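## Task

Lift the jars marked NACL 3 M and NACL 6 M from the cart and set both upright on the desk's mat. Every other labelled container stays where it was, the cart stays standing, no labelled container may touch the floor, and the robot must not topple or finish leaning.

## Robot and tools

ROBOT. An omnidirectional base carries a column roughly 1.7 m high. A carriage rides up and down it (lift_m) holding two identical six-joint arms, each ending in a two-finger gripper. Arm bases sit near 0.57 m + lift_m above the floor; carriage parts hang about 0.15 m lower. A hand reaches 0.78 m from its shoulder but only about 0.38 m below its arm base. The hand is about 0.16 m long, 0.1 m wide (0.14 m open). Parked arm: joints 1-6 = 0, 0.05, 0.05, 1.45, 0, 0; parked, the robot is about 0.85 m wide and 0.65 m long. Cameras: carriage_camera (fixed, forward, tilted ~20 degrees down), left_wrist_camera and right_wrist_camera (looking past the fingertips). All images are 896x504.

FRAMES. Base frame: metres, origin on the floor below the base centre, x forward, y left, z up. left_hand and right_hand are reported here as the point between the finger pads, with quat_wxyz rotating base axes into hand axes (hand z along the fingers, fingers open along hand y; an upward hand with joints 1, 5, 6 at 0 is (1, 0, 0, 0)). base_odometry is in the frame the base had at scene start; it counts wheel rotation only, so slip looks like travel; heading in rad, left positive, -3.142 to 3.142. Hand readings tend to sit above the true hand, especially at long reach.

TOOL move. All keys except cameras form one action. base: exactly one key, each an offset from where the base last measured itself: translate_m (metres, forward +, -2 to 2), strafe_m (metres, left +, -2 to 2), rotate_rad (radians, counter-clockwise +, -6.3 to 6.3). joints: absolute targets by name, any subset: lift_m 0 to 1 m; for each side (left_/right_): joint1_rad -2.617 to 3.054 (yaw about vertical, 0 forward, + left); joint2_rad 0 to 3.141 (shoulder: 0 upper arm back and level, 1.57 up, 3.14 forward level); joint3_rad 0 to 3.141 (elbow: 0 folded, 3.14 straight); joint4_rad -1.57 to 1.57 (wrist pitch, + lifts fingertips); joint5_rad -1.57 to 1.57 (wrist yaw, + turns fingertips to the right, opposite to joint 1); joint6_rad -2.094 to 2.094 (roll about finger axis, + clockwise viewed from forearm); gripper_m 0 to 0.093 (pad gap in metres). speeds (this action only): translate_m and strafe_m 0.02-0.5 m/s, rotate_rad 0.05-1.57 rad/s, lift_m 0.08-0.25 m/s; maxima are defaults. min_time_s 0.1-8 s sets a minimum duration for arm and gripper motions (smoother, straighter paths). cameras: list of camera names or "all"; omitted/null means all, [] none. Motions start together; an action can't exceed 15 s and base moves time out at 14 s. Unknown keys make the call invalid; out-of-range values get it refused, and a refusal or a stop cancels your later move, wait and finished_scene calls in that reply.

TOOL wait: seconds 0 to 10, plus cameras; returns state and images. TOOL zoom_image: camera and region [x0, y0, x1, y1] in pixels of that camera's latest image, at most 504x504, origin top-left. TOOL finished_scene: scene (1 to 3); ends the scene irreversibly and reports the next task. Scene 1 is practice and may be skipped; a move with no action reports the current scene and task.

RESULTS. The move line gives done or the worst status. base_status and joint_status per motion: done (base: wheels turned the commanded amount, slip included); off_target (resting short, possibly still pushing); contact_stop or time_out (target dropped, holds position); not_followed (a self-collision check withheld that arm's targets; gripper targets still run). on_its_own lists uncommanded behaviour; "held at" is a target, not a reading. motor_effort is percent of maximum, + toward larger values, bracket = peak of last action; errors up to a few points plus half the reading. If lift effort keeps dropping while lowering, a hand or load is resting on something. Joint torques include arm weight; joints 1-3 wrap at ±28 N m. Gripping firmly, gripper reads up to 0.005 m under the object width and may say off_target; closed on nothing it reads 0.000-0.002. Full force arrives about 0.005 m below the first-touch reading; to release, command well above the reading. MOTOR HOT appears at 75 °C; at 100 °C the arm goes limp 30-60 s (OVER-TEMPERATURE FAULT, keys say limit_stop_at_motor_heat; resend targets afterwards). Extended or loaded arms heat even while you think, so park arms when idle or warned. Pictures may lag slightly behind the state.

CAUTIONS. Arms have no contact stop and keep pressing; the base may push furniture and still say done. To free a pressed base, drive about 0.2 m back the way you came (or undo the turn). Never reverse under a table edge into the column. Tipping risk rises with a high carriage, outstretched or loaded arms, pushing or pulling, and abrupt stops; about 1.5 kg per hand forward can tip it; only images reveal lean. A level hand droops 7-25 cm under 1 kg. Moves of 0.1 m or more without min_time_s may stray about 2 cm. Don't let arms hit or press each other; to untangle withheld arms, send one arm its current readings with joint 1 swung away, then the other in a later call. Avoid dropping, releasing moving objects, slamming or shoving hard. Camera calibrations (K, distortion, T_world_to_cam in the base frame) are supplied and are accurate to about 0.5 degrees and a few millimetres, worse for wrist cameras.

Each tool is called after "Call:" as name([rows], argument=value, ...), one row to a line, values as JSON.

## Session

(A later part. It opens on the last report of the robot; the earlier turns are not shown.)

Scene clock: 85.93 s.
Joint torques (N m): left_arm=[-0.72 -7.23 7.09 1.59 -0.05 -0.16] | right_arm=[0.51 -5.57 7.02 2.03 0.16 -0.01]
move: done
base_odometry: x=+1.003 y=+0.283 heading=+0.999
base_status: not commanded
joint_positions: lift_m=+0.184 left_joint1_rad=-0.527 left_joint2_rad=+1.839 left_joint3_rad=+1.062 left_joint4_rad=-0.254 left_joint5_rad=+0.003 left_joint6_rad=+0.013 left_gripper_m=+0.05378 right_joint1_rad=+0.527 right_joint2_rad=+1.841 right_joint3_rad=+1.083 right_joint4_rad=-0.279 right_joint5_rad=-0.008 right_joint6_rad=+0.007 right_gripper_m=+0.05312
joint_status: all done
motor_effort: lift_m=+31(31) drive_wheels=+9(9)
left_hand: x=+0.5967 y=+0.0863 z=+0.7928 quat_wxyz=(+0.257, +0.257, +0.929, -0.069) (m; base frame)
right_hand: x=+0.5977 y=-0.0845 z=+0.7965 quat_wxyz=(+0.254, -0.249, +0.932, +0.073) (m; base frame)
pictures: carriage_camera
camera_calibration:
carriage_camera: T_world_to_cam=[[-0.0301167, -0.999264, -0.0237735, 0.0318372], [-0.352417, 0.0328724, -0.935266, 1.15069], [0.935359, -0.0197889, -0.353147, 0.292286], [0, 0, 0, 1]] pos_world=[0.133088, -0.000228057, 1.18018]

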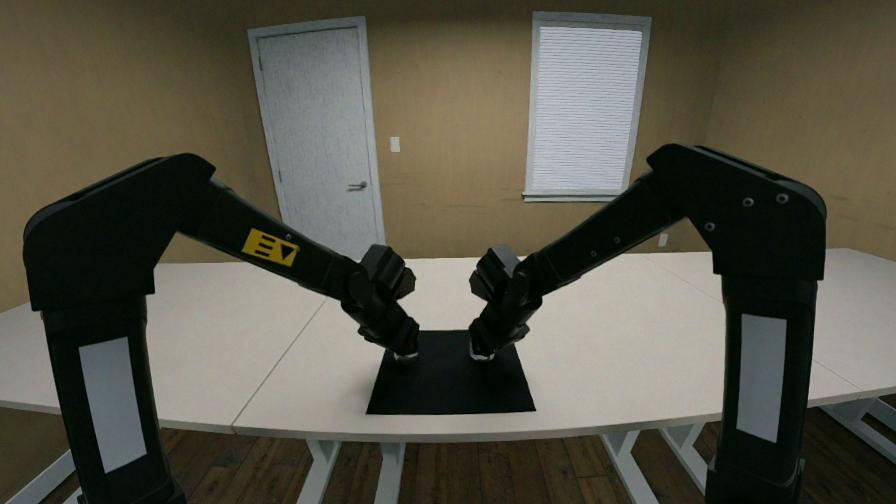

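Call:
move(joints={"lift_m":0.190}, speeds={"lift_m":0.08}, cameras=[])

Call:
move(joints={"left_gripper_m":0.075,"right_gripper_m":0.075}, min_time_s=2.5, cameras=[])

Call:
move(joints={"left_gripper_m":0.092,"right_gripper_m":0.092}, min_time_s=0.7, cameras=["left_wrist_camera","right_wrist_camera"])

Call:
move(joints={"lift_m":0.34}, speeds={"lift_m":0.1})

Scene clock: 87.10 s.
Joint torques (N m): left_arm=[-0.73 -8.42 7.02 1.53 0.01 -0.16] | right_arm=[0.5 -6.79 6.98 1.95 0.15 -0.01]
move: done
base_odometry: x=+1.003 y=+0.283 heading=+0.999
base_status: not commanded
joint_positions: lift_m=+0.190 left_joint1_rad=-0.527 left_joint2_rad=+1.852 left_joint3_rad=+1.062 left_joint4_rad=-0.251 left_joint5_rad=+0.003 left_joint6_rad=+0.013 left_gripper_m=+0.05377 right_joint1_rad=+0.527 right_joint2_rad=+1.853 right_joint3_rad=+1.083 right_joint4_rad=-0.274 right_joint5_rad=-0.008 right_joint6_rad=+0.007 right_gripper_m=+0.05311
joint_status: all done
motor_effort: lift_m=+43(48) drive_wheels=+8(9)
left_hand: x=+0.5963 y=+0.0866 z=+0.7940 quat_wxyz=(+0.253, +0.258, +0.930, -0.068) (m; base frame)
right_hand: x=+0.5977 y=-0.0845 z=+0.7978 quat_wxyz=(+0.250, -0.249, +0.933, +0.072) (m; base frame)
pictures: none
No camera images: "cameras" was empty.

Scene clock: 89.90 s.
Joint torques (N m): left_arm=[-0.73 -9.83 6.98 1.41 -0.01 -0.16] | right_arm=[0.5 -7.72 6.94 1.85 0.16 -0.01]
move: done
base_odometry: x=+1.003 y=+0.283 heading=+0.999
base_status: not commanded
joint_positions: lift_m=+0.190 left_joint1_rad=-0.527 left_joint2_rad=+1.865 left_joint3_rad=+1.062 left_joint4_rad=-0.238 left_joint5_rad=+0.003 left_joint6_rad=+0.013 left_gripper_m=+0.07496 right_joint1_rad=+0.527 right_joint2_rad=+1.863 right_joint3_rad=+1.083 right_joint4_rad=-0.266 right_joint5_rad=-0.008 right_joint6_rad=+0.007 right_gripper_m=+0.07489
joint_status: all done
motor_effort: lift_m=+43(43) drive_wheels=+8(8)
left_hand: x=+0.5977 y=+0.0858 z=+0.7902 quat_wxyz=(+0.253, +0.258, +0.930, -0.068) (m; base frame)
right_hand: x=+0.5983 y=-0.0841 z=+0.7947 quat_wxyz=(+0.249, -0.249, +0.933, +0.072) (m; base frame)
pictures: none
No camera images: "cameras" was empty.

Scene clock: 90.90 s.
Joint torques (N m): left_arm=[-0.73 -9.83 6.99 1.41 -0.01 -0.16] | right_arm=[0.53 -7.69 6.94 1.85 0.16 -0.01]
move: done
base_odometry: x=+1.003 y=+0.283 heading=+0.999
base_status: not commanded
joint_positions: lift_m=+0.190 left_joint1_rad=-0.527 left_joint2_rad=+1.865 left_joint3_rad=+1.062 left_joint4_rad=-0.238 left_joint5_rad=+0.003 left_joint6_rad=+0.013 left_gripper_m=+0.09194 right_joint1_rad=+0.527 right_joint2_rad=+1.863 right_joint3_rad=+1.083 right_joint4_rad=-0.266 right_joint5_rad=-0.008 right_joint6_rad=+0.007 right_gripper_m=+0.09186
joint_status: all done
motor_effort: lift_m=+43(43) drive_wheels=+8(8)
left_hand: x=+0.5977 y=+0.0858 z=+0.7902 quat_wxyz=(+0.253, +0.258, +0.930, -0.068) (m; base frame)
right_hand: x=+0.5984 y=-0.0841 z=+0.7947 quat_wxyz=(+0.249, -0.249, +0.933, +0.072) (m; base frame)
pictures: left_wrist_camera, right_wrist_camera
camera_calibration:
left_wrist_camera: T_world_to_cam=[[-0.531317, -0.847161, 0.00442851, 0.388616], [-0.841585, 0.528405, 0.111906, 0.373188], [-0.0971426, 0.0557307, -0.993709, 0.960503], [0, 0, 0, 1]] pos_world=[0.613853, 0.0784964, 0.910977]
right_wrist_camera: T_world_to_cam=[[0.445996, -0.894399, -0.033742, -0.311195], [-0.892031, -0.447269, 0.0650458, 0.451321], [-0.0732686, 0.00108872, -0.997312, 0.959587], [0, 0, 0, 1]] pos_world=[0.611691, -0.0775156, 0.91715]

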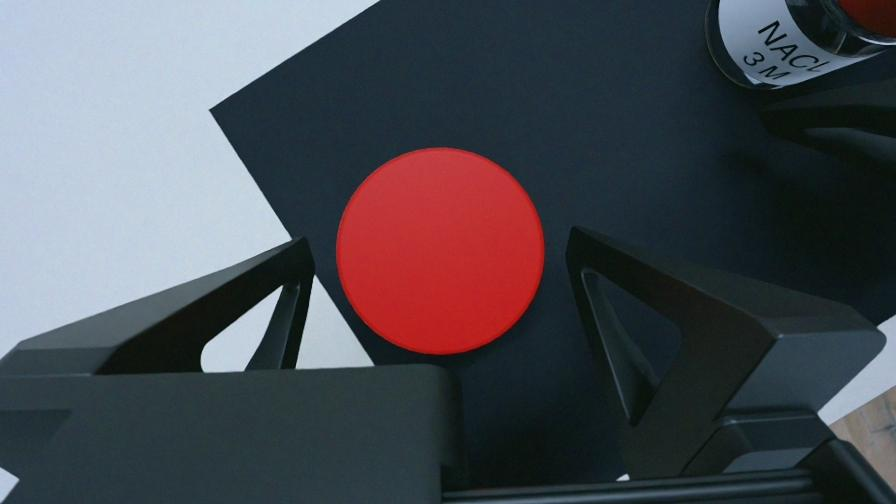

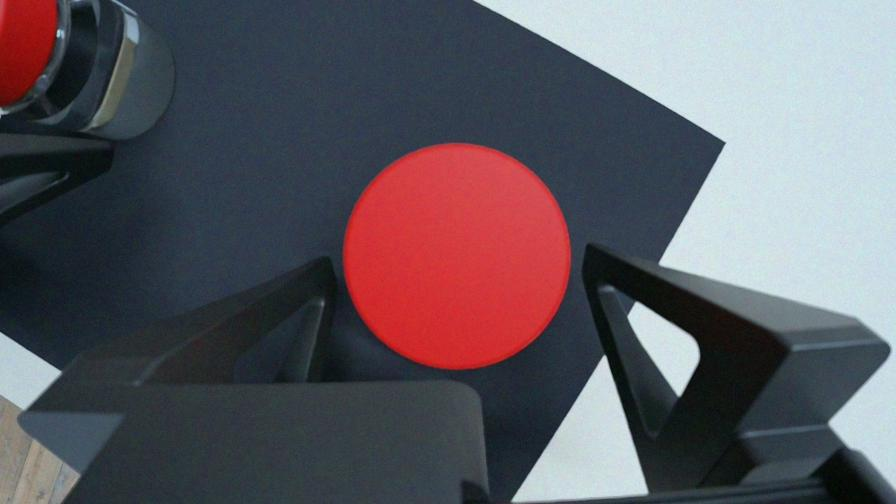

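Scene clock: 92.77 s.
Joint torques (N m): left_arm=[-0.76 -10.56 6.9 1.33 -0.01 -0.16] | right_arm=[0.38 -8.42 7.01 1.79 0.16 -0.01]
move: done
base_odometry: x=+1.003 y=+0.283 heading=+0.999
base_status: not commanded
joint_positions: lift_m=+0.340 left_joint1_rad=-0.527 left_joint2_rad=+1.872 left_joint3_rad=+1.062 left_joint4_rad=-0.230 left_joint5_rad=+0.003 left_joint6_rad=+0.013 left_gripper_m=+0.09194 right_joint1_rad=+0.527 right_joint2_rad=+1.869 right_joint3_rad=+1.083 right_joint4_rad=-0.258 right_joint5_rad=-0.008 right_joint6_rad=+0.007 right_gripper_m=+0.09186
joint_status: all done
motor_effort: lift_m=+41(50) drive_wheels=+7(8)
left_hand: x=+0.5985 y=+0.0852 z=+0.9385 quat_wxyz=(+0.253, +0.258, +0.930, -0.068) (m; base frame)
right_hand: x=+0.5993 y=-0.0836 z=+0.9432 quat_wxyz=(+0.250, -0.249, +0.933, +0.072) (m; base frame)
pictures: carriage_camera, left_wrist_camera, right_wrist_camera
camera_calibration:
carriage_camera: T_world_to_cam=[[-0.0301167, -0.999264, -0.0237735, 0.0355483], [-0.352417, 0.0328724, -0.935266, 1.29669], [0.935359, -0.0197889, -0.353147, 0.347414], [0, 0, 0, 1]] pos_world=[0.133088, -0.000228057, 1.33628]
left_wrist_camera: T_world_to_cam=[[-0.531321, -0.847159, 0.00439003, 0.388031], [-0.841695, 0.528469, 0.110769, 0.358708], [-0.0961594, 0.0551591, -0.993836, 1.10762], [0, 0, 0, 1]] pos_world=[0.6146, 0.0780623, 1.05936]
right_wrist_camera: T_world_to_cam=[[0.446041, -0.894373, -0.03384, -0.306048], [-0.892116, -0.447319, 0.063526, 0.444208], [-0.0719532, 0.00185405, -0.997406, 1.10712], [0, 0, 0, 1]] pos_world=[0.612456, -0.077071, 1.06568]

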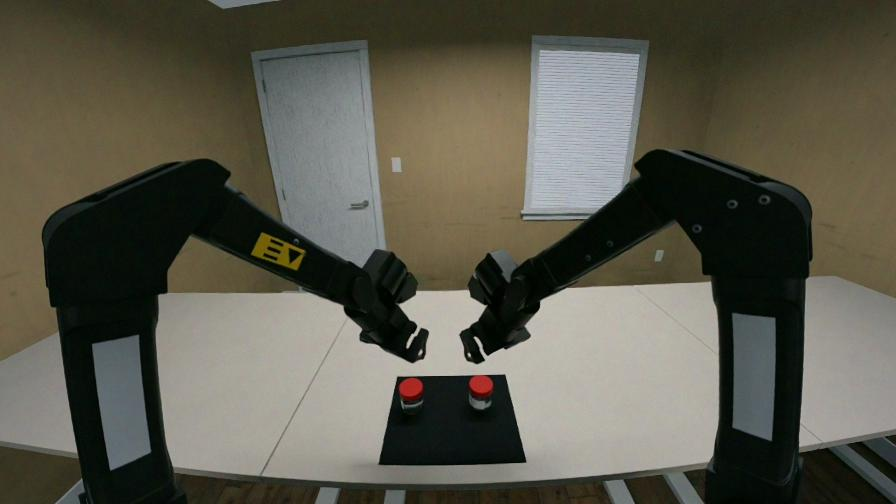

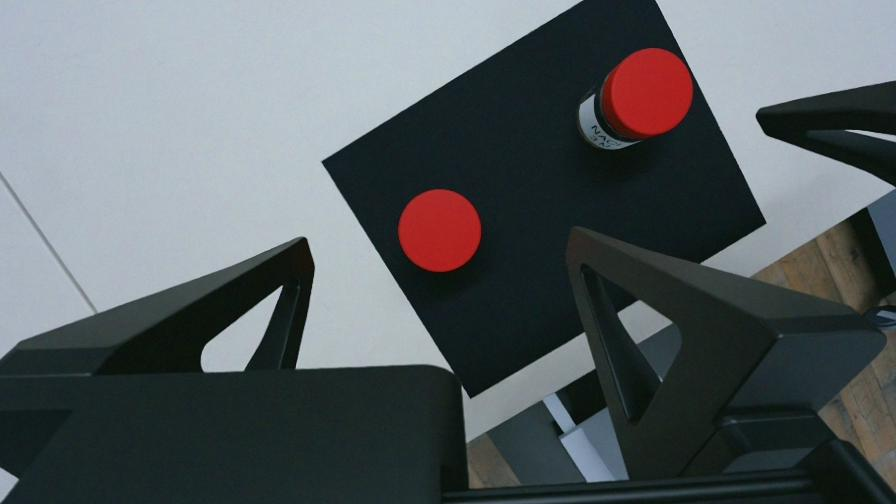

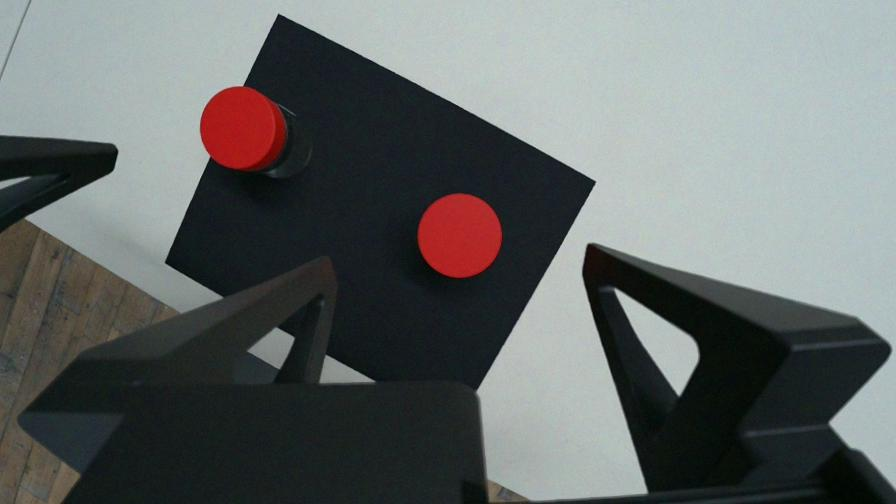

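Call:
finished_scene(scene=3)

The scene is finished: the task was done.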